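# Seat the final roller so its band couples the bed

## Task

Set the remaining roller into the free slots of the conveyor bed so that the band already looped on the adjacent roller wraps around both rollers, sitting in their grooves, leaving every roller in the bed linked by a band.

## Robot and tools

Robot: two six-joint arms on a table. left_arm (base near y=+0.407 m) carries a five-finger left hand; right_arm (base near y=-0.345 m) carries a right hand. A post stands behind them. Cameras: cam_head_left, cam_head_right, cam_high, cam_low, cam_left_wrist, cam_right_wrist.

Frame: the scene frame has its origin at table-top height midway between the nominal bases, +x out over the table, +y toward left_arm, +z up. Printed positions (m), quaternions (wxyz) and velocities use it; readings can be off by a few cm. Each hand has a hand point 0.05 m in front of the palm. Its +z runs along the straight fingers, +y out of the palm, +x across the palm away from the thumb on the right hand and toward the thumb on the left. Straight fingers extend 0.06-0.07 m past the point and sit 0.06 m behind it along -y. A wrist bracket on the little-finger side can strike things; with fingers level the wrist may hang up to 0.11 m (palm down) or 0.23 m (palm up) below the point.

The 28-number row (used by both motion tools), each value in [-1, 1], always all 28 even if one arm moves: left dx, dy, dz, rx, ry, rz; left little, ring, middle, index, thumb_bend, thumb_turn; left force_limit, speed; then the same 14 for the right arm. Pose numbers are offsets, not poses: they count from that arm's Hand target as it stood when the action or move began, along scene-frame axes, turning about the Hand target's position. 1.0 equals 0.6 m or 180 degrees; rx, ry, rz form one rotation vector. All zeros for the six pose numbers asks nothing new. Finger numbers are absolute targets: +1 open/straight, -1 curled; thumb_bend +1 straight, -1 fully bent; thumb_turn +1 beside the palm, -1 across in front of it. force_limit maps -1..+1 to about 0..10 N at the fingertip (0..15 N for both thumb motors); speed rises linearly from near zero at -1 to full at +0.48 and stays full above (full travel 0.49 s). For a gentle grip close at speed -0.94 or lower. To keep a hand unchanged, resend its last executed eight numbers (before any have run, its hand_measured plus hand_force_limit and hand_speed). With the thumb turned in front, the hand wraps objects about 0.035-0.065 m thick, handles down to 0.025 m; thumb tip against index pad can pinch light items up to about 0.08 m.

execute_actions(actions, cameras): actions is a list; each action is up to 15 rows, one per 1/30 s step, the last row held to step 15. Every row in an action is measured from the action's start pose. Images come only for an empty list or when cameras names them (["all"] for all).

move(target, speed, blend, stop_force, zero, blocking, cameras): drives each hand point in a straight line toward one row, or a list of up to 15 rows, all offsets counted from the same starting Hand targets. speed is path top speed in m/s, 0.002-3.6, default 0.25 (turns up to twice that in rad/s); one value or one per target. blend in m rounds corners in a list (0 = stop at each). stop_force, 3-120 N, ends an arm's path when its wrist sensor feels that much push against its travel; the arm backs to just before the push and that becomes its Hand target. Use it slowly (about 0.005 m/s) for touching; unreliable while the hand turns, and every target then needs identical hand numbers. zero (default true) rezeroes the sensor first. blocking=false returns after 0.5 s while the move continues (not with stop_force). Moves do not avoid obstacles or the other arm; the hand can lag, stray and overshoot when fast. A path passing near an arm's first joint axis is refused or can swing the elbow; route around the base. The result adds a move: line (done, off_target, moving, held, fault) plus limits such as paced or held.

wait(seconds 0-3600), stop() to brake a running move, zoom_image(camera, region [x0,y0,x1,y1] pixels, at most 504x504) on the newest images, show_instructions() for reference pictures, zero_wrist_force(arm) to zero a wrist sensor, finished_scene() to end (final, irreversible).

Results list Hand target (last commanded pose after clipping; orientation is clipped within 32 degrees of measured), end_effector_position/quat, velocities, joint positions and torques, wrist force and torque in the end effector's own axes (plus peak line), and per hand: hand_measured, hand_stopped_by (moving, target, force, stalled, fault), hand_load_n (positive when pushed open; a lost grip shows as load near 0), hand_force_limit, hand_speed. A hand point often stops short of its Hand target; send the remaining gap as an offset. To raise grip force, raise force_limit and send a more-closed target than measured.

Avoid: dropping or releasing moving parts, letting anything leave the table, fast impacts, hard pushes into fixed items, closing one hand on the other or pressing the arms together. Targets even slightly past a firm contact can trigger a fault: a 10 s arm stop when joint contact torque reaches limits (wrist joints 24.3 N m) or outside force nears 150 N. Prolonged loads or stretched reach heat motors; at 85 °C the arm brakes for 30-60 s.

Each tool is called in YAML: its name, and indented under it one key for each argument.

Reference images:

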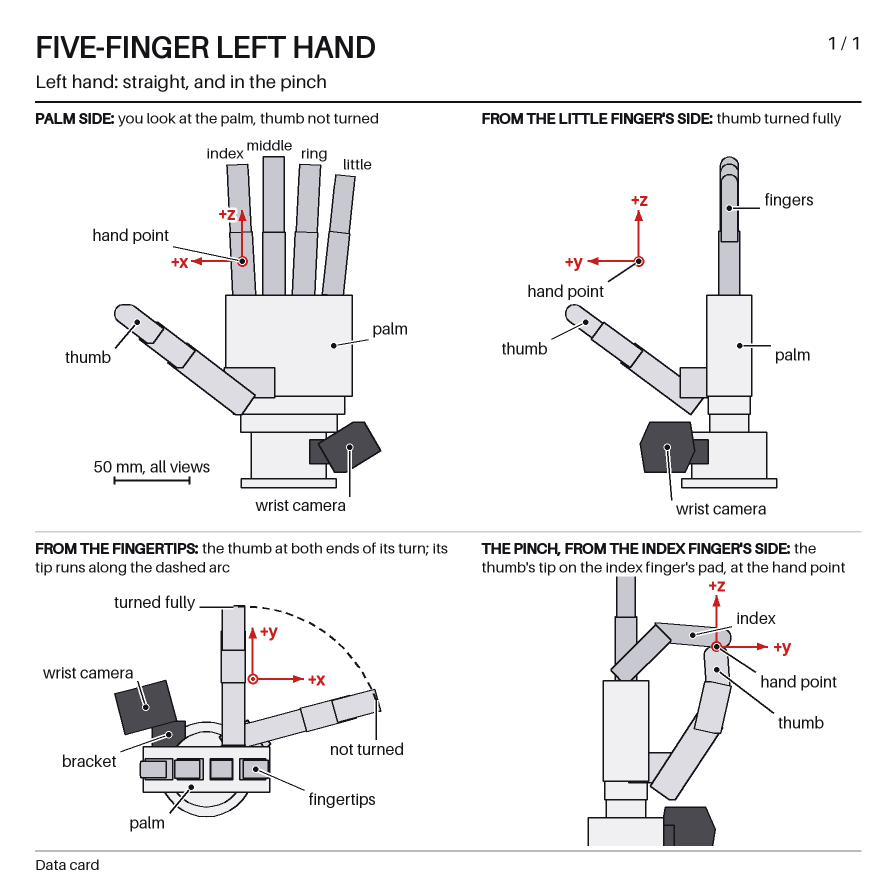

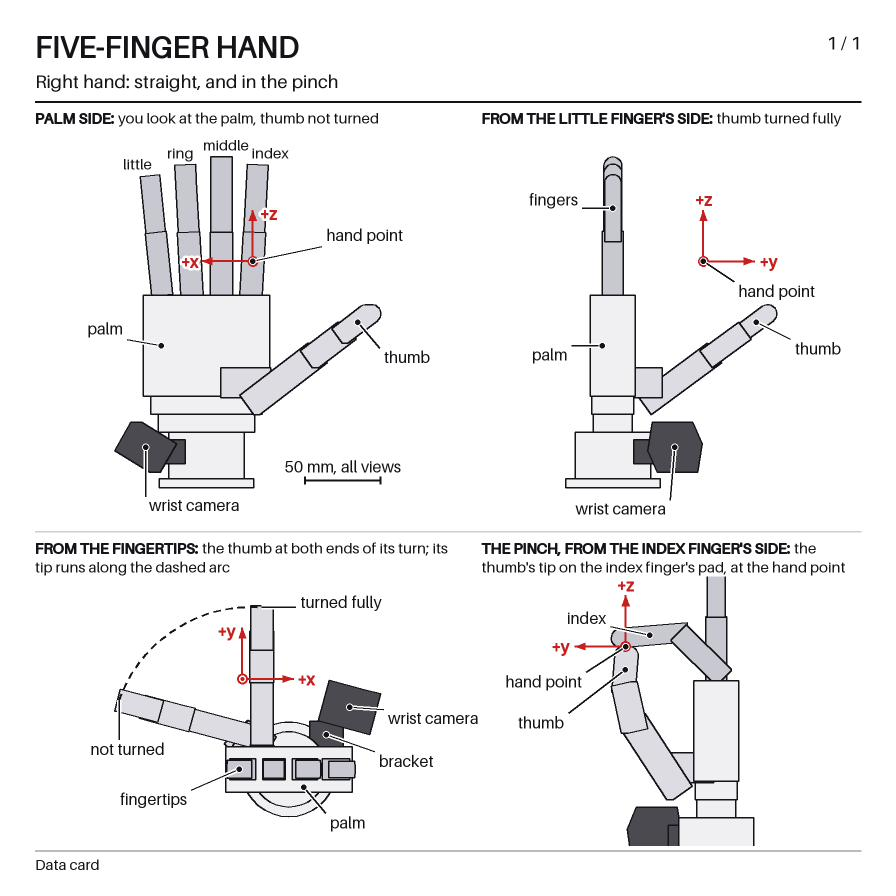

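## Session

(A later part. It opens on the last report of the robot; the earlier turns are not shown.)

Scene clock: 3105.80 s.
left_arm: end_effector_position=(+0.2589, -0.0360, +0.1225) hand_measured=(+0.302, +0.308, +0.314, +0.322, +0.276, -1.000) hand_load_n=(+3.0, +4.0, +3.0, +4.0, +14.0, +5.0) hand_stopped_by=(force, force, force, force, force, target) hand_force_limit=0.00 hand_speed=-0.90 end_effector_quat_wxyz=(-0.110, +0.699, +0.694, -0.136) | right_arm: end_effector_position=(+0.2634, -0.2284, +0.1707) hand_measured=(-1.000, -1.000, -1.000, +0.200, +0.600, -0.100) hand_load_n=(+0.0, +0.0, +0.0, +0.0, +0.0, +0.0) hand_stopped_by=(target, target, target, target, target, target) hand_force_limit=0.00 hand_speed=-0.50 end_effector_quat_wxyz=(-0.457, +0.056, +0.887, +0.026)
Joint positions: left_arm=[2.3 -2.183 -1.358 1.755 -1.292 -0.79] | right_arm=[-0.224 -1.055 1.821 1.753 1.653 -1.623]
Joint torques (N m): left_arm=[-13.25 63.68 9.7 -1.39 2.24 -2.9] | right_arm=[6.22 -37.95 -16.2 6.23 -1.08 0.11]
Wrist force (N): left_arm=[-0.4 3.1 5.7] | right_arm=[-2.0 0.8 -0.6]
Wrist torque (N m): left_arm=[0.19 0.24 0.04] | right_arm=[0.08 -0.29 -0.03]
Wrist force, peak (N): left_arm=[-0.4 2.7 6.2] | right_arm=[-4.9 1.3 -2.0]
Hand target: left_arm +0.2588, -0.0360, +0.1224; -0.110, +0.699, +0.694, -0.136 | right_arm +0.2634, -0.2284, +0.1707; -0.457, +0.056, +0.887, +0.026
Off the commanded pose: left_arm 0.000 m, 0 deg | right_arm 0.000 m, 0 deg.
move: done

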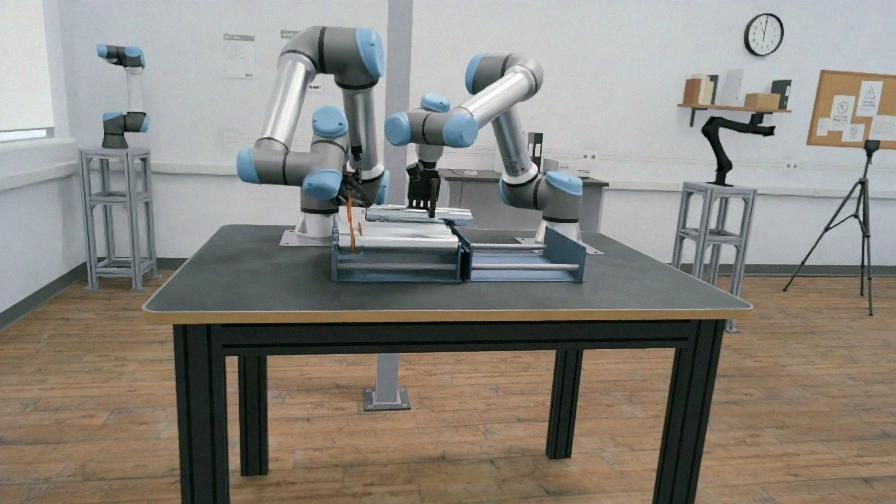

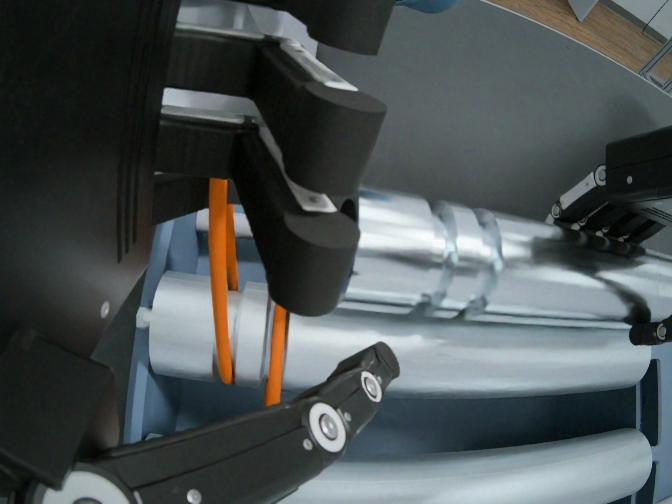

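move:
  target: [0,-0.0533,0,0,0,0,-0.1,-0.1,-0.1,-0.1,-0.3,-1,0.0,-0.9,0,0,0,0,0,0,-1,-1,-1,0.2,0.6,-0.1,0,-0.5]
  speed: 0.015
  stop_force: 4
  cameras: ["cam_low","cam_right_wrist","cam_head_left"]

zoom_image:
  camera: "cam_low"
  region: [325, 185, 425, 255]

zoom_image:
  camera: "cam_right_wrist"
  region: [130, 130, 400, 400]

Scene clock: 3112.03 s.
left_arm: end_effector_position=(+0.2588, -0.0451, +0.1224) hand_measured=(+0.302, +0.308, +0.314, +0.322, +0.276, -1.000) hand_load_n=(+2.5, +4.5, +3.5, +3.5, +14.0, +5.0) hand_stopped_by=(force, force, force, force, force, target) hand_force_limit=0.00 hand_speed=-0.90 end_effector_quat_wxyz=(-0.110, +0.699, +0.694, -0.136) | right_arm: end_effector_position=(+0.2634, -0.2284, +0.1707) hand_measured=(-1.000, -1.000, -1.000, +0.200, +0.600, -0.100) hand_load_n=(+0.0, +0.0, +0.0, +1.0, +0.0, +0.0) hand_stopped_by=(target, target, target, target, target, target) hand_force_limit=0.00 hand_speed=-0.50 end_effector_quat_wxyz=(-0.457, +0.056, +0.887, +0.026)
Joint positions: left_arm=[2.288 -2.202 -1.327 1.745 -1.289 -0.803] | right_arm=[-0.224 -1.055 1.821 1.753 1.653 -1.623]
Joint torques (N m): left_arm=[12.2 64.13 10.89 -1.11 0.17 2.75] | right_arm=[6.32 -34.95 -7.44 5.87 -2.64 -1.35]
Wrist force (N): left_arm=[2.2 3.1 6.2] | right_arm=[-1.8 -1.6 -1.4]
Wrist torque (N m): left_arm=[0.18 0.31 -0.05] | right_arm=[0.21 -0.29 -0.02]
Wrist force, peak (N): left_arm=[7.4 2.6 7.2] | right_arm=[-2.0 -7.4 -3.0]
Hand target: left_arm +0.2588, -0.0451, +0.1224; -0.110, +0.699, +0.694, -0.136 (not the last commanded pose) | right_arm +0.2634, -0.2284, +0.1707; -0.457, +0.056, +0.887, +0.026
Off the commanded pose: left_arm 0.023 m, 0 deg | right_arm 0.000 m, 0 deg.
move: contact (left_arm)
Images, in order (width x height): cam_head_left 896x504, cam_low 896x504, cam_right_wrist 672x504.

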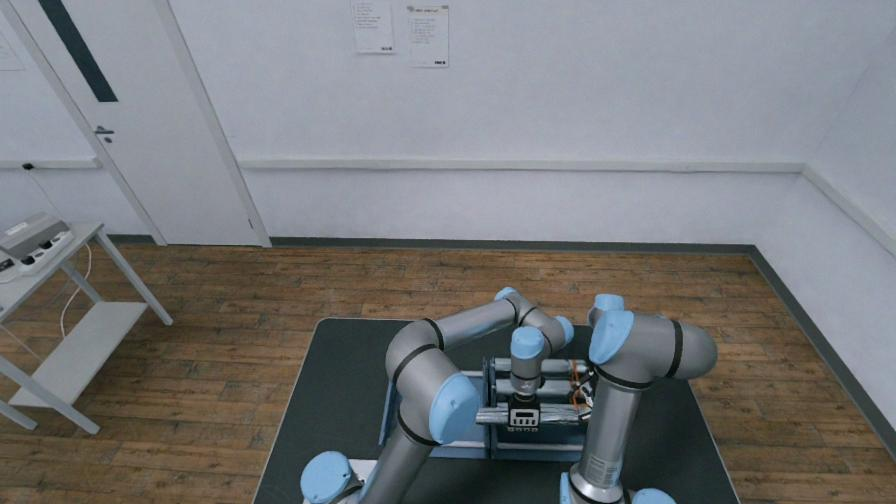

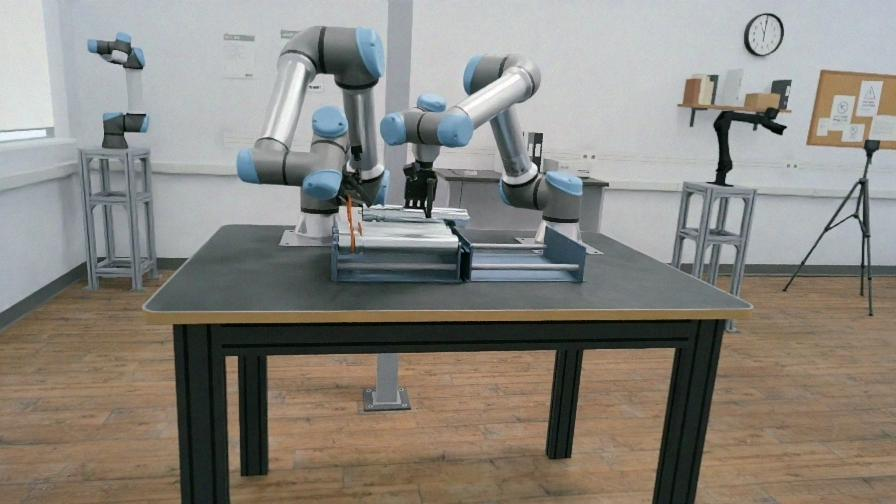

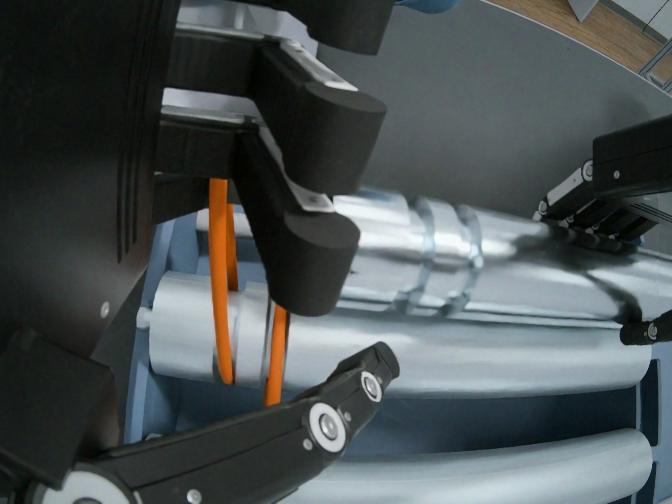

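Scaled by 5.040 from the camera's image (finer frame: 1280x720).

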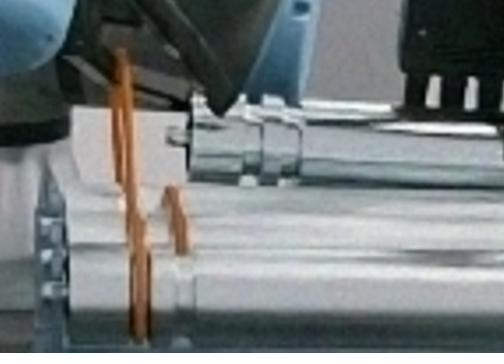

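Scaled by 1.867 from the camera's image (finer frame: 960x720).

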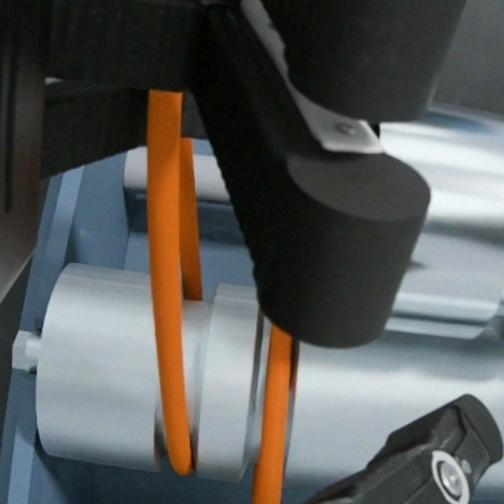

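zoom_image:
  camera: "cam_low"
  region: [335, 185, 375, 225]

Scaled by 12.600 from the camera's image (finer frame: 1280x720).

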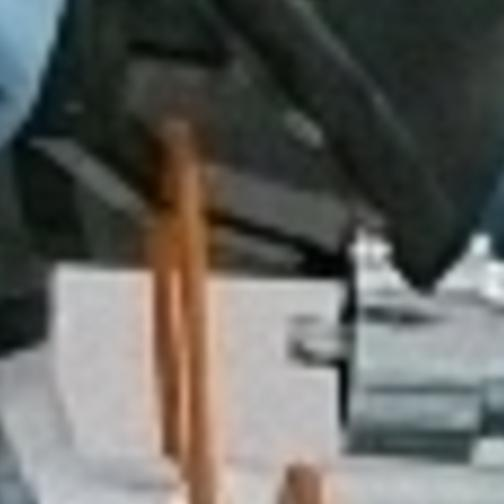

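move:
  target: [0,0.02,0,0,0,0,-0.1,-0.1,-0.1,-0.1,-0.3,-1,0.0,-0.9,-0.0102,-0.006,0,0,0,0,-1,-1,-1,0.0,0.6,-0.1,0,-0.5]
  speed: 0.03
  cameras: ["cam_low"]

zoom_image:
  camera: "cam_low"
  region: [335, 185, 375, 225]

Scene clock: 3133.87 s.
left_arm: end_effector_position=(+0.2588, -0.0333, +0.1224) hand_measured=(+0.300, +0.308, +0.314, +0.322, +0.276, -1.000) hand_load_n=(+2.0, +3.5, +3.5, +4.5, +14.0, +3.5) hand_stopped_by=(force, force, force, force, force, target) hand_force_limit=0.00 hand_speed=-0.90 end_effector_quat_wxyz=(-0.110, +0.699, +0.694, -0.136) | right_arm: end_effector_position=(+0.2573, -0.2319, +0.1707) hand_measured=(-1.000, -1.000, -1.000, +0.160, +0.600, -0.100) hand_load_n=(+0.0, +0.0, +0.0, +0.0, +0.0, +0.5) hand_stopped_by=(target, target, target, force, target, target) hand_force_limit=0.00 hand_speed=-0.50 end_effector_quat_wxyz=(-0.457, +0.056, +0.887, +0.026)
Joint positions: left_arm=[2.303 -2.178 -1.368 1.758 -1.293 -0.787] | right_arm=[-0.235 -1.067 1.841 1.744 1.662 -1.629]
Joint torques (N m): left_arm=[12.98 61.2 8.69 -1.24 -0.76 2.97] | right_arm=[-7.06 -40.32 -0.34 3.36 2.76 -1.49]
Wrist force (N): left_arm=[-0.4 2.8 5.7] | right_arm=[-5.8 2.0 -0.4]
Wrist torque (N m): left_arm=[0.14 0.24 -0.16] | right_arm=[0.23 -0.20 -0.02]
Wrist force, peak (N): left_arm=[5.0 2.8 5.7] | right_arm=[-6.0 2.1 -0.4]
Hand target: left_arm +0.2588, -0.0331, +0.1224; -0.110, +0.699, +0.694, -0.136 | right_arm +0.2572, -0.2320, +0.1707; -0.457, +0.056, +0.887, +0.026
Off the commanded pose: left_arm 0.000 m, 0 deg | right_arm 0.000 m, 0 deg.
move: done

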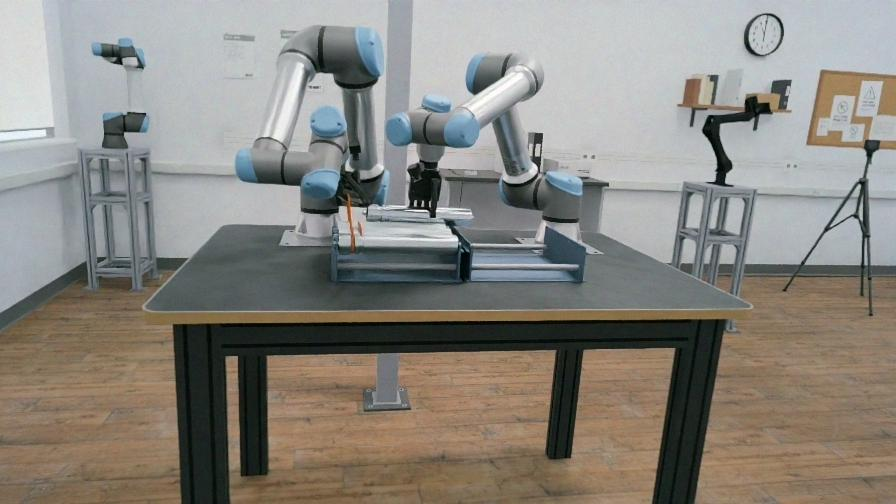

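Scaled by 12.600 from the camera's image (finer frame: 1280x720).

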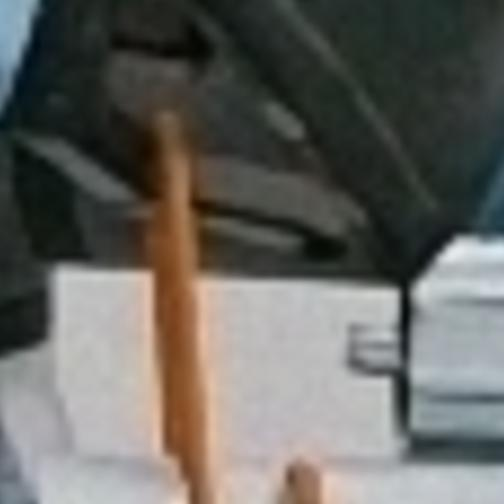

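move:
  target:
    - [0,0,-0.0058,0,0,0,-0.1,-0.1,-0.1,-0.1,-0.3,-1,0.0,-0.9,0,0,0,0,0,0,-1,-1,-1,0.0,0.6,-0.1,0,-0.5]
    - [0.0,-0.04,-0.0058,0,0,0,-0.1,-0.1,-0.1,-0.1,-0.3,-1,0.0,-0.9,0,0,0,0,0,0,-1,-1,-1,0.0,0.6,-0.1,0,-0.5]
  speed: 0.015
  stop_force: 4
  cameras: ["cam_low","cam_right_wrist"]

zoom_image:
  camera: "cam_low"
  region: [335, 185, 375, 225]

Scene clock: 3141.60 s.
left_arm: end_effector_position=(+0.2589, -0.0333, +0.1198) hand_measured=(+0.300, +0.308, +0.314, +0.322, +0.276, -1.000) hand_load_n=(+2.5, +4.0, +3.5, +4.5, +13.0, +3.0) hand_stopped_by=(force, force, force, force, force, target) hand_force_limit=0.00 hand_speed=-0.90 end_effector_quat_wxyz=(-0.110, +0.699, +0.694, -0.136) | right_arm: end_effector_position=(+0.2572, -0.2320, +0.1707) hand_measured=(-1.000, -1.000, -1.000, +0.160, +0.600, -0.100) hand_load_n=(+0.0, +0.0, +0.0, +0.0, +0.0, +0.0) hand_stopped_by=(target, target, target, force, target, target) hand_force_limit=0.00 hand_speed=-0.50 end_effector_quat_wxyz=(-0.457, +0.056, +0.887, +0.026)
Joint positions: left_arm=[2.303 -2.18 -1.371 1.764 -1.293 -0.787] | right_arm=[-0.236 -1.067 1.841 1.744 1.662 -1.629]
Joint torques (N m): left_arm=[14.28 61.98 9.57 -4.72 0.19 2.65] | right_arm=[-6.17 -39.88 -1.36 3.36 2.75 -1.46]
Wrist force (N): left_arm=[-1.3 0.8 4.8] | right_arm=[-6.0 2.0 -0.4]
Wrist torque (N m): left_arm=[0.15 0.24 -0.08] | right_arm=[0.24 -0.17 -0.03]
Wrist force, peak (N): left_arm=[-0.5 2.9 5.9] | right_arm=[-6.2 2.1 -0.4]
Hand target: left_arm +0.2589, -0.0333, +0.1198; -0.110, +0.699, +0.694, -0.136 (not the last commanded pose) | right_arm +0.2572, -0.2320, +0.1707; -0.457, +0.056, +0.887, +0.026
Off the commanded pose: left_arm 0.024 m, 0 deg | right_arm 0.000 m, 0 deg.
move: contact (left_arm); path passed 0 of 2 targets

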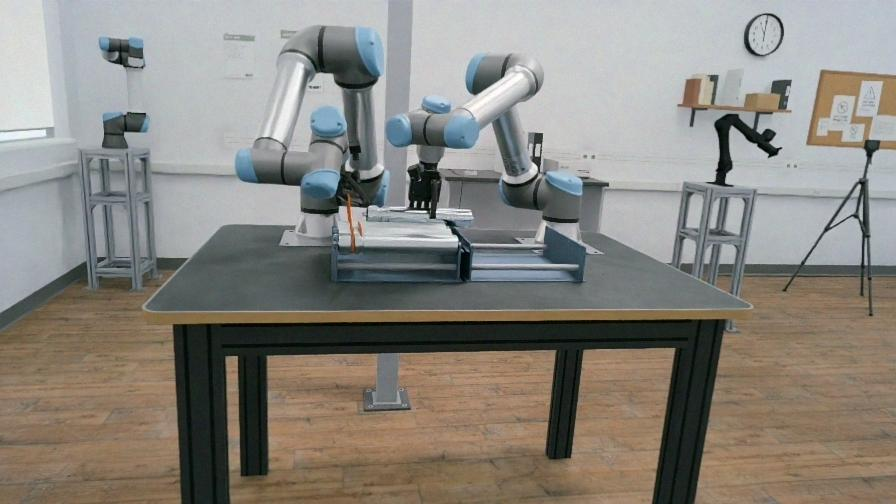

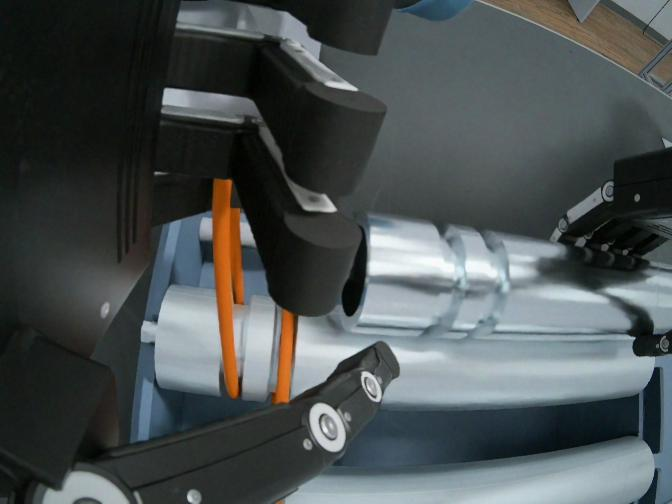

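Scaled by 12.600 from the camera's image (finer frame: 1280x720).

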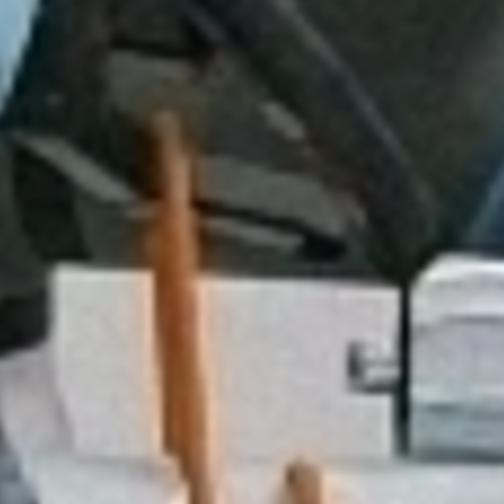

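move:
  target: [-0.0033,0,0.0025,0,0,0,-0.1,-0.1,-0.1,-0.1,-0.3,-1,0.0,-0.9,0,-0.0043,0.0062,0.0556,0,0,-1,-1,-1,0.0,0.6,-0.1,0,-0.5]
  speed: 0.02

move:
  target: [0.0,-0.05,0,0,0,0,-0.1,-0.1,-0.1,-0.1,-0.3,-1,0.0,-0.9,0,0,0,0,0,0,-1,-1,-1,0.0,0.6,-0.1,0,-0.5]
  speed: 0.012
  stop_force: 4
  cameras: ["cam_low","cam_right_wrist"]

zoom_image:
  camera: "cam_low"
  region: [335, 185, 375, 225]

zoom_image:
  camera: "cam_right_wrist"
  region: [130, 130, 400, 400]

Scene clock: 3154.77 s.
left_arm: end_effector_position=(+0.2569, -0.0333, +0.1213) hand_measured=(+0.300, +0.308, +0.314, +0.322, +0.276, -1.000) hand_load_n=(+2.0, +4.0, +3.5, +4.5, +14.0, +3.0) hand_stopped_by=(force, force, force, force, force, target) hand_force_limit=0.00 hand_speed=-0.90 end_effector_quat_wxyz=(-0.110, +0.699, +0.694, -0.136) | right_arm: end_effector_position=(+0.2572, -0.2345, +0.1744) hand_measured=(-1.000, -1.000, -1.000, +0.160, +0.600, -0.100) hand_load_n=(+0.0, +0.0, +0.0, +0.0, +0.0, +0.0) hand_stopped_by=(target, target, target, force, target, target) hand_force_limit=0.00 hand_speed=-0.50 end_effector_quat_wxyz=(-0.460, +0.016, +0.882, +0.103)
Joint positions: left_arm=[2.3 -2.177 -1.373 1.763 -1.292 -0.79] | right_arm=[-0.306 -1.047 1.861 1.738 1.624 -1.808]
Joint torques (N m): left_arm=[-14.3 62.37 9.62 -5.16 2.31 -2.62] | right_arm=[-6.44 -26.78 -2.3 2.32 -1.73 -1.56]
Wrist force (N): left_arm=[-0.2 3.0 5.7] | right_arm=[-2.7 0.3 -0.9]
Wrist torque (N m): left_arm=[0.20 0.20 0.05] | right_arm=[0.11 -0.26 0.07]
Wrist force, peak (N): left_arm=[-0.2 3.3 5.9] | right_arm=[-6.2 2.2 -0.5]
Hand target: left_arm +0.2569, -0.0333, +0.1213; -0.110, +0.699, +0.694, -0.136 | right_arm +0.2572, -0.2345, +0.1744; -0.460, +0.016, +0.882, +0.103
Off the commanded pose: left_arm 0.000 m, 0 deg | right_arm 0.000 m, 0 deg.
move: done

Scene clock: 3158.23 s.
left_arm: end_effector_position=(+0.2569, -0.0633, +0.1213) hand_measured=(+0.300, +0.308, +0.314, +0.322, +0.276, -1.000) hand_load_n=(+2.0, +3.5, +3.0, +4.5, +14.0, +3.0) hand_stopped_by=(force, force, force, force, force, target) hand_force_limit=0.00 hand_speed=-0.90 end_effector_quat_wxyz=(-0.110, +0.699, +0.694, -0.136) | right_arm: end_effector_position=(+0.2572, -0.2345, +0.1744) hand_measured=(-1.000, -1.000, -1.000, +0.160, +0.600, -0.100) hand_load_n=(+0.0, +0.0, +0.0, +0.0, +0.0, +0.5) hand_stopped_by=(target, target, target, force, target, target) hand_force_limit=0.00 hand_speed=-0.50 end_effector_quat_wxyz=(-0.460, +0.016, +0.882, +0.103)
Joint positions: left_arm=[2.262 -2.238 -1.265 1.728 -1.284 -0.829] | right_arm=[-0.306 -1.047 1.861 1.738 1.623 -1.808]
Joint torques (N m): left_arm=[-13.41 38.88 25.66 -5.06 2.27 -2.63] | right_arm=[-6.57 -26.81 -1.73 2.31 -1.85 -1.35]
Wrist force (N): left_arm=[-0.5 3.4 5.8] | right_arm=[-2.5 0.5 -1.0]
Wrist torque (N m): left_arm=[0.22 0.25 0.02] | right_arm=[0.14 -0.28 0.09]
Wrist force, peak (N): left_arm=[-0.3 3.5 6.0] | right_arm=[-2.9 0.4 -1.0]
Hand target: left_arm +0.2569, -0.0633, +0.1213; -0.110, +0.699, +0.694, -0.136 | right_arm +0.2572, -0.2345, +0.1744; -0.460, +0.016, +0.882, +0.103
Off the commanded pose: left_arm 0.000 m, 0 deg | right_arm 0.000 m, 0 deg.
move: done

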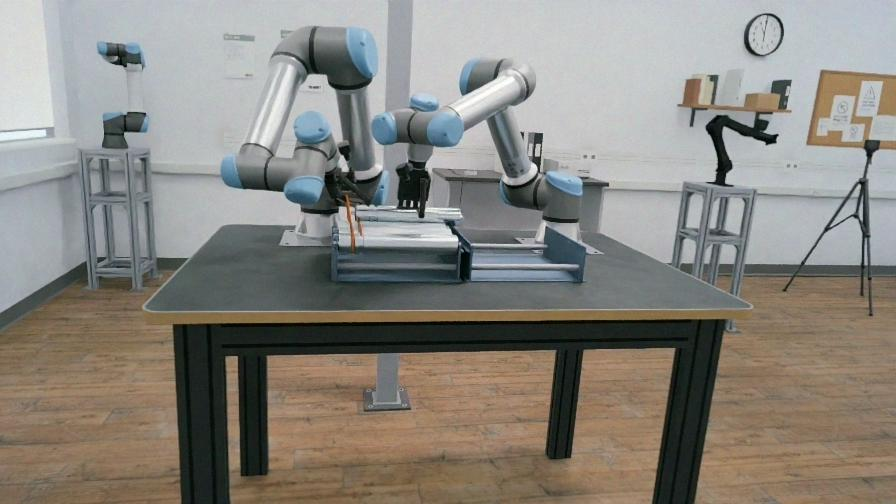

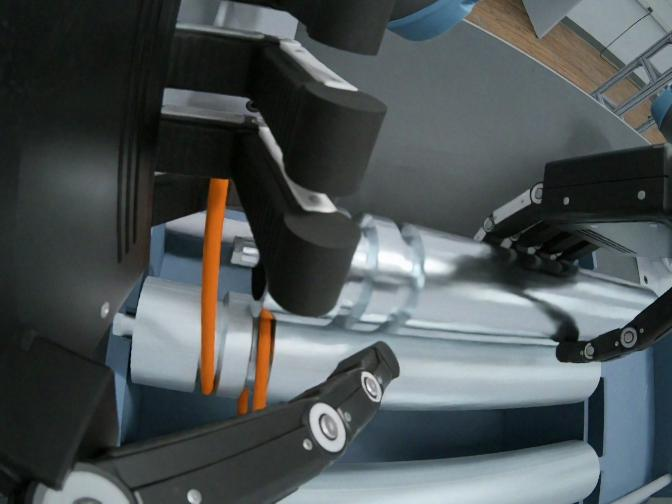

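Scaled by 12.600 from the camera's image (finer frame: 1280x720).

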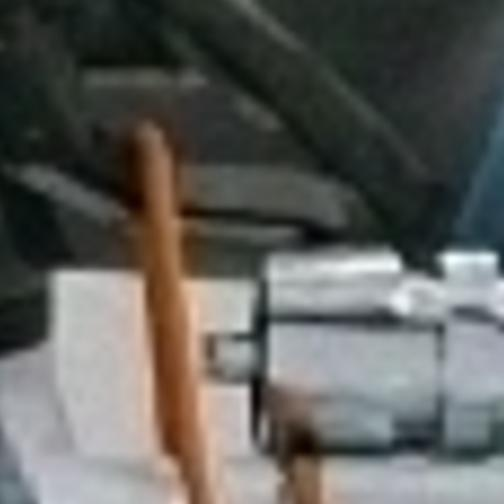

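Scaled by 1.867 from the camera's image (finer frame: 960x720).

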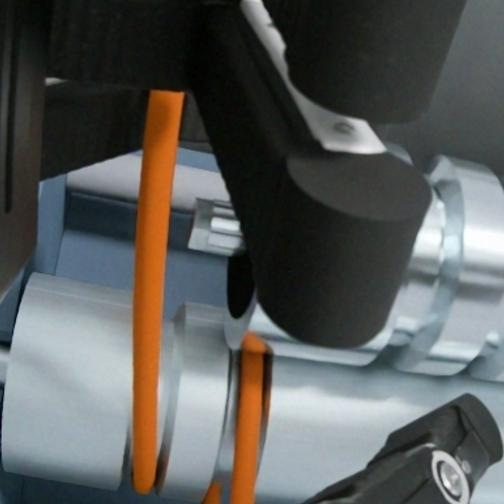

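move:
  target: [0.0,-0.0117,0,0,0,0,-0.1,-0.1,-0.1,-0.1,-0.3,-1,0.0,-0.9,0,0,0,0,0,0,-1,-1,-1,0.0,0.6,-0.1,0,-0.5]
  speed: 0.012
  stop_force: 4
  cameras: ["cam_low","cam_right_wrist"]

zoom_image:
  camera: "cam_low"
  region: [335, 185, 375, 225]

zoom_image:
  camera: "cam_right_wrist"
  region: [130, 130, 330, 330]

Scene clock: 3174.07 s.
left_arm: end_effector_position=(+0.2569, -0.0703, +0.1213) hand_measured=(+0.300, +0.308, +0.314, +0.322, +0.276, -1.000) hand_load_n=(+2.5, +3.5, +3.5, +4.5, +13.5, +3.0) hand_stopped_by=(force, force, force, force, force, target) hand_force_limit=0.00 hand_speed=-0.90 end_effector_quat_wxyz=(-0.110, +0.699, +0.694, -0.136) | right_arm: end_effector_position=(+0.2572, -0.2345, +0.1744) hand_measured=(-1.000, -1.000, -1.000, +0.160, +0.600, -0.100) hand_load_n=(+0.0, +0.0, +0.0, +0.0, +0.0, +0.0) hand_stopped_by=(target, target, target, force, target, target) hand_force_limit=0.00 hand_speed=-0.50 end_effector_quat_wxyz=(-0.460, +0.016, +0.882, +0.103)
Joint positions: left_arm=[2.254 -2.253 -1.239 1.719 -1.282 -0.837] | right_arm=[-0.306 -1.047 1.861 1.738 1.623 -1.808]
Joint torques (N m): left_arm=[-14.45 39.78 25.68 -5.08 2.24 -2.55] | right_arm=[-6.3 -27.29 -1.88 2.35 -1.82 -1.37]
Wrist force (N): left_arm=[-0.4 3.2 5.9] | right_arm=[-2.5 0.2 -1.1]
Wrist torque (N m): left_arm=[0.20 0.24 0.04] | right_arm=[0.11 -0.29 0.08]
Wrist force, peak (N): left_arm=[-0.5 3.4 6.0] | right_arm=[-2.8 0.3 -1.2]
Hand target: left_arm +0.2569, -0.0703, +0.1213; -0.110, +0.699, +0.694, -0.136 | right_arm +0.2572, -0.2345, +0.1744; -0.460, +0.016, +0.882, +0.103
Off the commanded pose: left_arm 0.000 m, 0 deg | right_arm 0.000 m, 0 deg.
move: done

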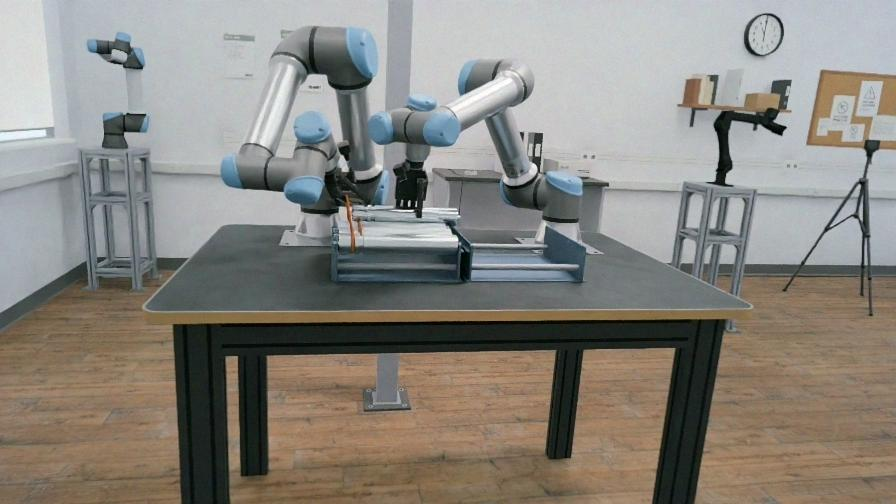

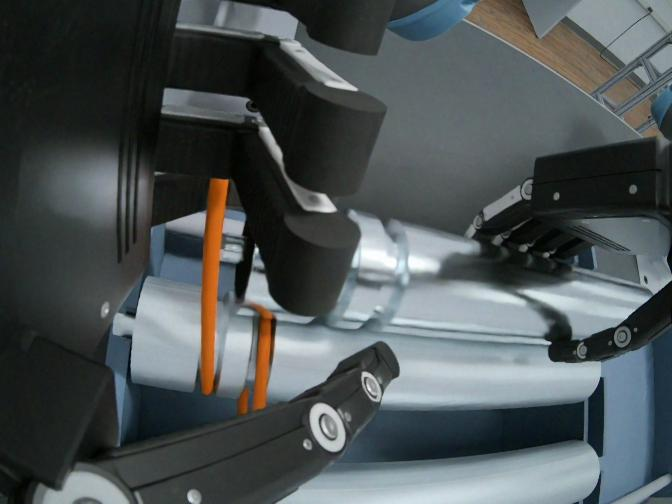

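Scaled by 12.600 from the camera's image (finer frame: 1280x720).

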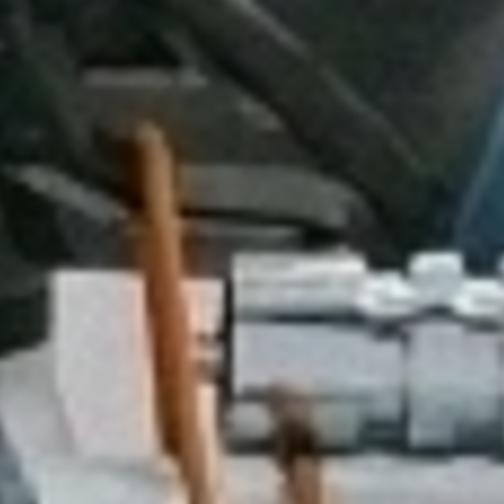

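Scaled by 2.520 from the camera's image (finer frame: 960x720).

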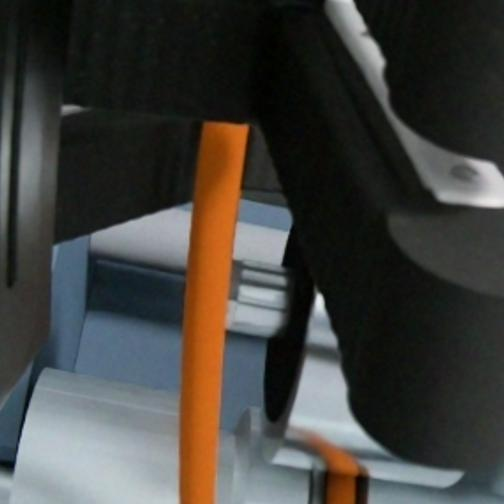

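move:
  target: [0.0,-0.0133,0,0,0,0,-0.1,-0.1,-0.1,-0.1,-0.3,-1,0.0,-0.9,0,0,0,0,0,0,-1,-1,-1,0.0,0.6,-0.1,0,-0.5]
  speed: 0.012
  stop_force: 4
  cameras: ["cam_low","cam_right_wrist"]

zoom_image:
  camera: "cam_low"
  region: [335, 185, 375, 225]

zoom_image:
  camera: "cam_right_wrist"
  region: [130, 130, 330, 330]

Scene clock: 3179.17 s.
left_arm: end_effector_position=(+0.2569, -0.0783, +0.1213) hand_measured=(+0.300, +0.308, +0.314, +0.322, +0.276, -1.000) hand_load_n=(+2.5, +4.0, +3.5, +4.5, +13.5, +3.0) hand_stopped_by=(force, force, force, force, force, target) hand_force_limit=0.00 hand_speed=-0.90 end_effector_quat_wxyz=(-0.110, +0.699, +0.694, -0.136) | right_arm: end_effector_position=(+0.2572, -0.2345, +0.1744) hand_measured=(-1.000, -1.000, -1.000, +0.160, +0.600, -0.100) hand_load_n=(+0.0, +0.0, +0.0, +0.0, +0.0, +0.0) hand_stopped_by=(target, target, target, force, target, target) hand_force_limit=0.00 hand_speed=-0.50 end_effector_quat_wxyz=(-0.460, +0.016, +0.882, +0.103)
Joint positions: left_arm=[2.244 -2.271 -1.208 1.708 -1.28 -0.847] | right_arm=[-0.306 -1.047 1.861 1.738 1.623 -1.808]
Joint torques (N m): left_arm=[-13.95 40.52 26.23 -5.14 2.34 -2.55] | right_arm=[-5.87 -27.21 -2.06 2.41 -1.82 -1.42]
Wrist force (N): left_arm=[-0.5 3.2 5.9] | right_arm=[-2.7 0.3 -1.0]
Wrist torque (N m): left_arm=[0.20 0.26 0.04] | right_arm=[0.11 -0.26 0.07]
Wrist force, peak (N): left_arm=[-0.4 3.4 6.0] | right_arm=[-2.8 0.3 -1.1]
Hand target: left_arm +0.2569, -0.0783, +0.1213; -0.110, +0.699, +0.694, -0.136 | right_arm +0.2572, -0.2345, +0.1744; -0.460, +0.016, +0.882, +0.103
Off the commanded pose: left_arm 0.000 m, 0 deg | right_arm 0.000 m, 0 deg.
move: done

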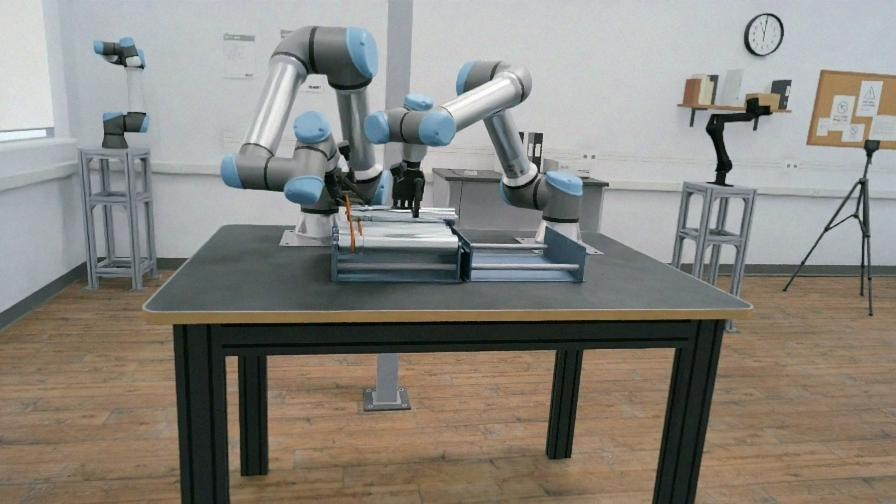

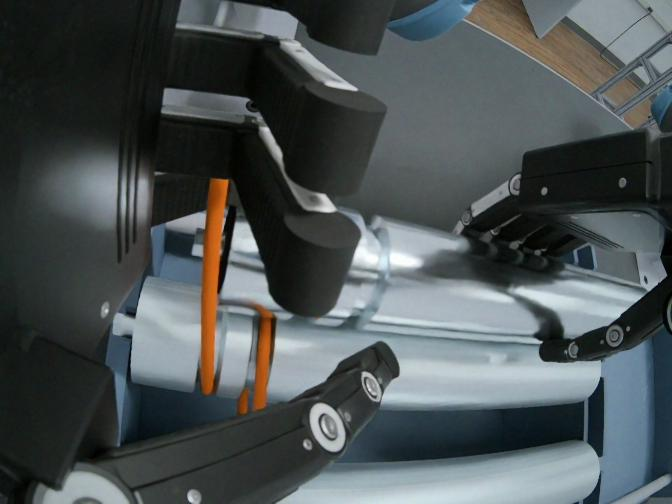

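Scaled by 12.600 from the camera's image (finer frame: 1280x720).

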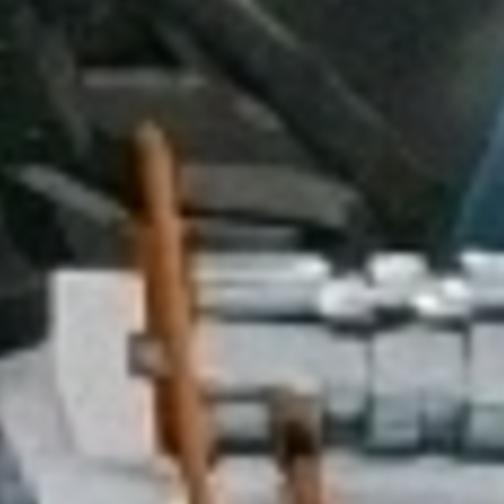

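Scaled by 2.520 from the camera's image (finer frame: 960x720).

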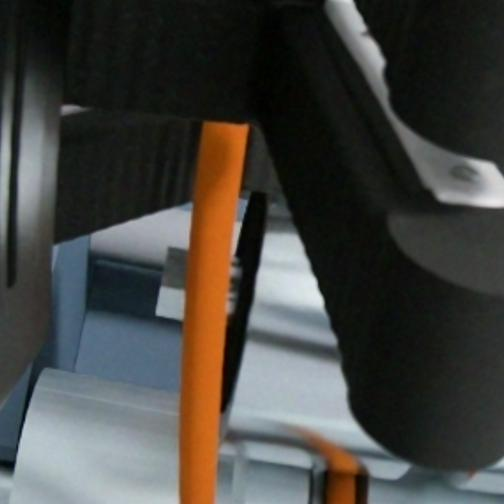

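move:
  target: [0.0,-0.0117,0,0,0,0,-0.1,-0.1,-0.1,-0.1,-0.3,-1,0.0,-0.9,0,0,0,0,0,0,-1,-1,-1,0.0,0.6,-0.1,0,-0.5]
  speed: 0.012
  stop_force: 4
  cameras: ["cam_low","cam_right_wrist"]

zoom_image:
  camera: "cam_low"
  region: [335, 185, 375, 225]

zoom_image:
  camera: "cam_right_wrist"
  region: [130, 130, 330, 330]

Scene clock: 3190.47 s.
left_arm: end_effector_position=(+0.2569, -0.0853, +0.1213) hand_measured=(+0.300, +0.308, +0.314, +0.322, +0.276, -1.000) hand_load_n=(+2.0, +3.5, +3.5, +4.5, +14.0, +3.5) hand_stopped_by=(force, force, force, force, force, target) hand_force_limit=0.00 hand_speed=-0.90 end_effector_quat_wxyz=(-0.110, +0.699, +0.694, -0.136) | right_arm: end_effector_position=(+0.2572, -0.2345, +0.1744) hand_measured=(-1.000, -1.000, -1.000, +0.160, +0.600, -0.100) hand_load_n=(+0.0, +0.0, +0.0, +0.5, +0.0, +0.0) hand_stopped_by=(target, target, target, force, target, target) hand_force_limit=0.00 hand_speed=-0.50 end_effector_quat_wxyz=(-0.460, +0.016, +0.882, +0.103)
Joint positions: left_arm=[2.236 -2.286 -1.18 1.698 -1.279 -0.855] | right_arm=[-0.306 -1.047 1.861 1.738 1.623 -1.808]
Joint torques (N m): left_arm=[-14.2 40.82 26.38 -4.52 2.72 -2.64] | right_arm=[-6.09 -27.48 -1.97 3.36 -1.78 -1.35]
Wrist force (N): left_arm=[2.9 2.8 5.6] | right_arm=[-4.1 -0.1 -0.8]
Wrist torque (N m): left_arm=[0.20 0.13 0.14] | right_arm=[0.10 -0.22 0.01]
Wrist force, peak (N): left_arm=[2.8 2.9 5.8] | right_arm=[-4.4 -0.4 -0.9]
Hand target: left_arm +0.2569, -0.0853, +0.1213; -0.110, +0.699, +0.694, -0.136 | right_arm +0.2572, -0.2345, +0.1744; -0.460, +0.016, +0.882, +0.103
Off the commanded pose: left_arm 0.000 m, 0 deg | right_arm 0.000 m, 0 deg.
move: done

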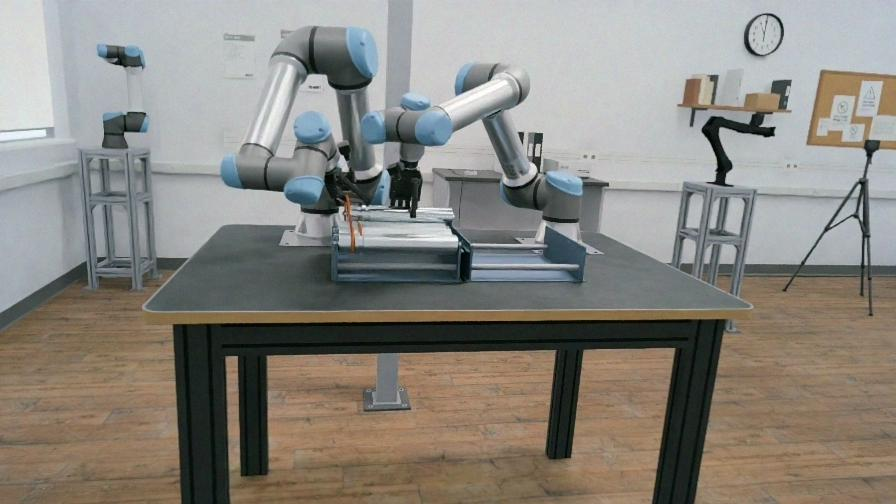

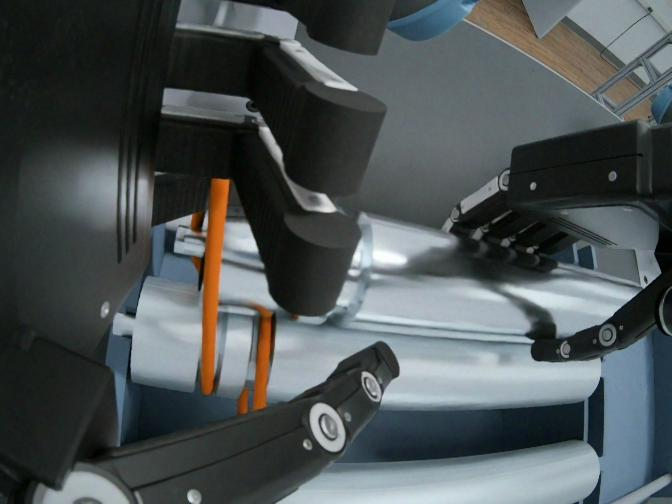

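Scaled by 12.600 from the camera's image (finer frame: 1280x720).

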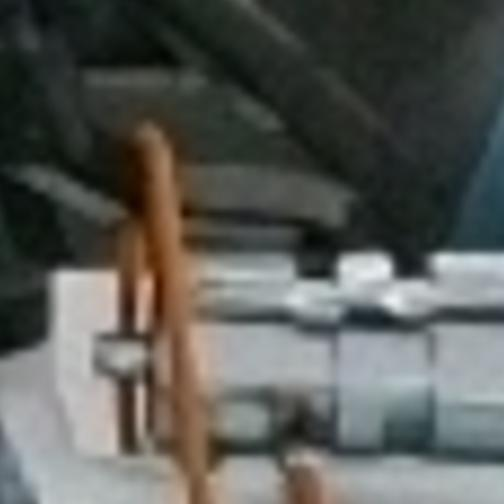

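Scaled by 2.520 from the camera's image (finer frame: 960x720).

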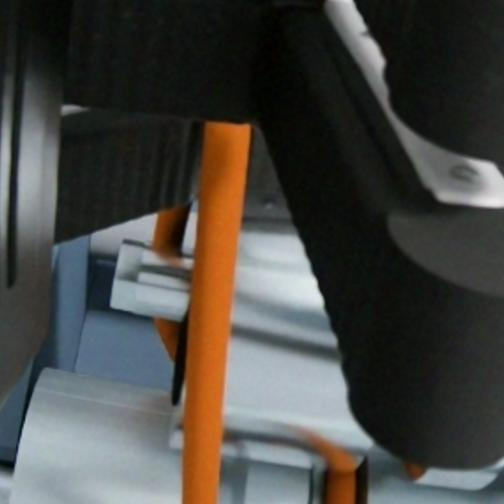

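move:
  target: [0.0,0.0067,0,0,0,0,-0.1,-0.1,-0.1,-0.1,-0.3,-1,0.0,-0.9,-0.02,-0.0033,-0.0183,0,0,0,-1,-1,-1,0.0,0.6,-0.1,0,-0.5]
  speed: 0.02
  cameras: ["cam_low","cam_right_wrist"]

zoom_image:
  camera: "cam_low"
  region: [335, 185, 375, 225]

zoom_image:
  camera: "cam_right_wrist"
  region: [130, 130, 330, 330]

Scene clock: 3208.13 s.
left_arm: end_effector_position=(+0.2569, -0.0813, +0.1214) hand_measured=(+0.300, +0.308, +0.314, +0.322, +0.276, -1.000) hand_load_n=(+2.5, +4.0, +3.5, +4.0, +13.5, +3.5) hand_stopped_by=(force, force, force, force, force, target) hand_force_limit=0.00 hand_speed=-0.90 end_effector_quat_wxyz=(-0.110, +0.699, +0.694, -0.136) | right_arm: end_effector_position=(+0.2454, -0.2365, +0.1635) hand_measured=(-1.000, -1.000, -1.000, +0.160, +0.600, -0.100) hand_load_n=(+0.0, +0.0, +0.0, +0.0, +0.0, +0.5) hand_stopped_by=(target, target, target, force, target, target) hand_force_limit=0.00 hand_speed=-0.50 end_effector_quat_wxyz=(-0.460, +0.016, +0.882, +0.103)
Joint positions: left_arm=[2.241 -2.277 -1.196 1.704 -1.28 -0.851] | right_arm=[-0.319 -1.048 1.904 1.695 1.634 -1.816]
Joint torques (N m): left_arm=[13.23 66.47 10.11 -1.65 -0.78 2.76] | right_arm=[-6.32 -38.48 -1.16 1.54 2.76 -1.4]
Wrist force (N): left_arm=[-0.2 3.2 6.0] | right_arm=[-0.6 0.3 -1.7]
Wrist torque (N m): left_arm=[0.21 0.25 -0.14] | right_arm=[0.16 -0.27 0.16]
Wrist force, peak (N): left_arm=[-0.3 2.9 6.6] | right_arm=[-4.4 -0.3 -1.0]
Hand target: left_arm +0.2569, -0.0813, +0.1213; -0.110, +0.699, +0.694, -0.136 | right_arm +0.2452, -0.2365, +0.1634; -0.460, +0.016, +0.882, +0.103
Off the commanded pose: left_arm 0.000 m, 0 deg | right_arm 0.000 m, 0 deg.
move: done

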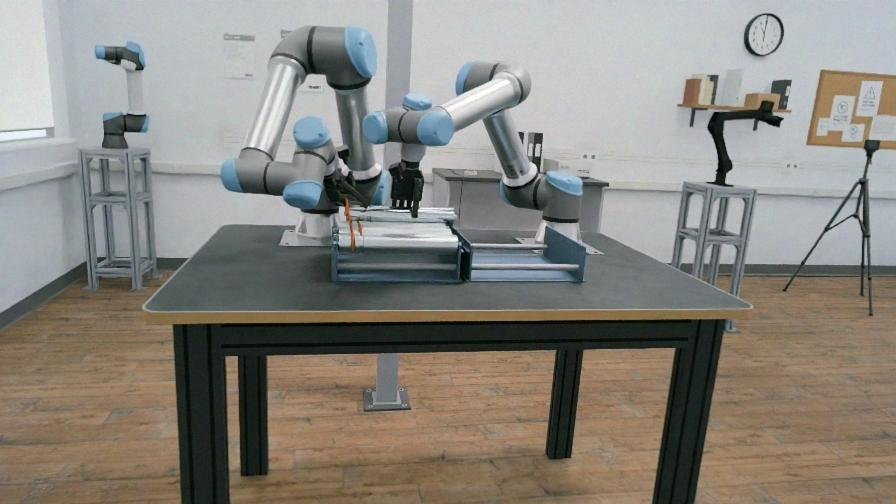

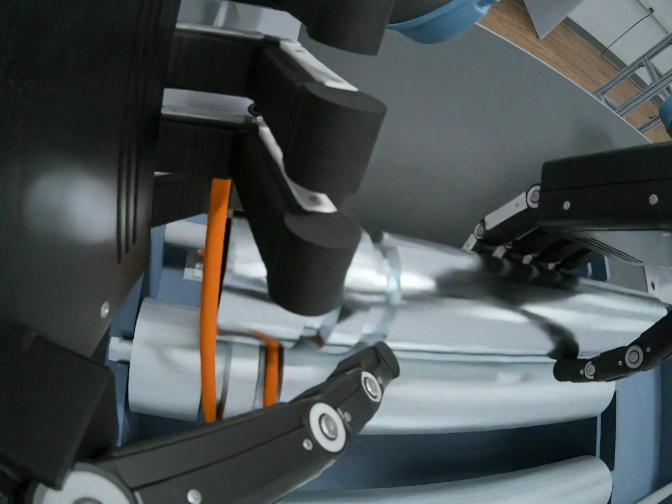

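Scaled by 12.600 from the camera's image (finer frame: 1280x720).

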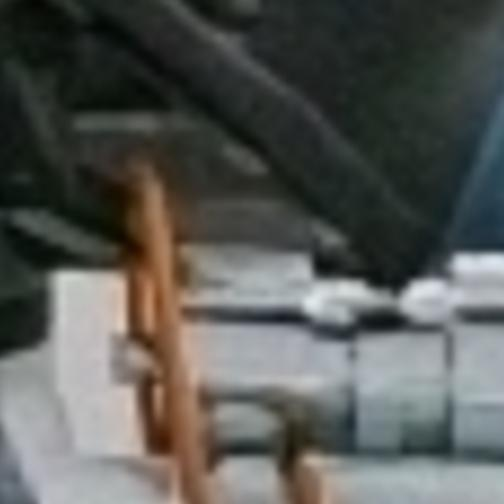

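Scaled by 2.520 from the camera's image (finer frame: 960x720).

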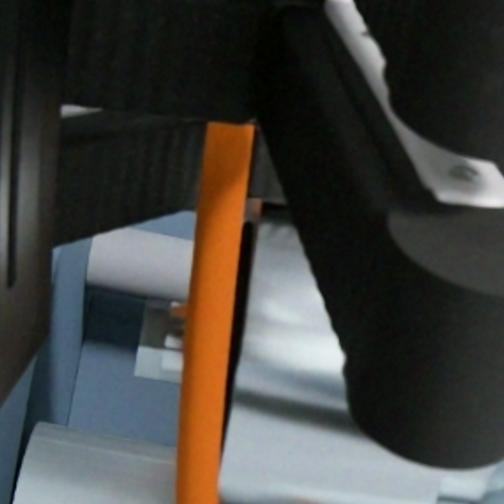

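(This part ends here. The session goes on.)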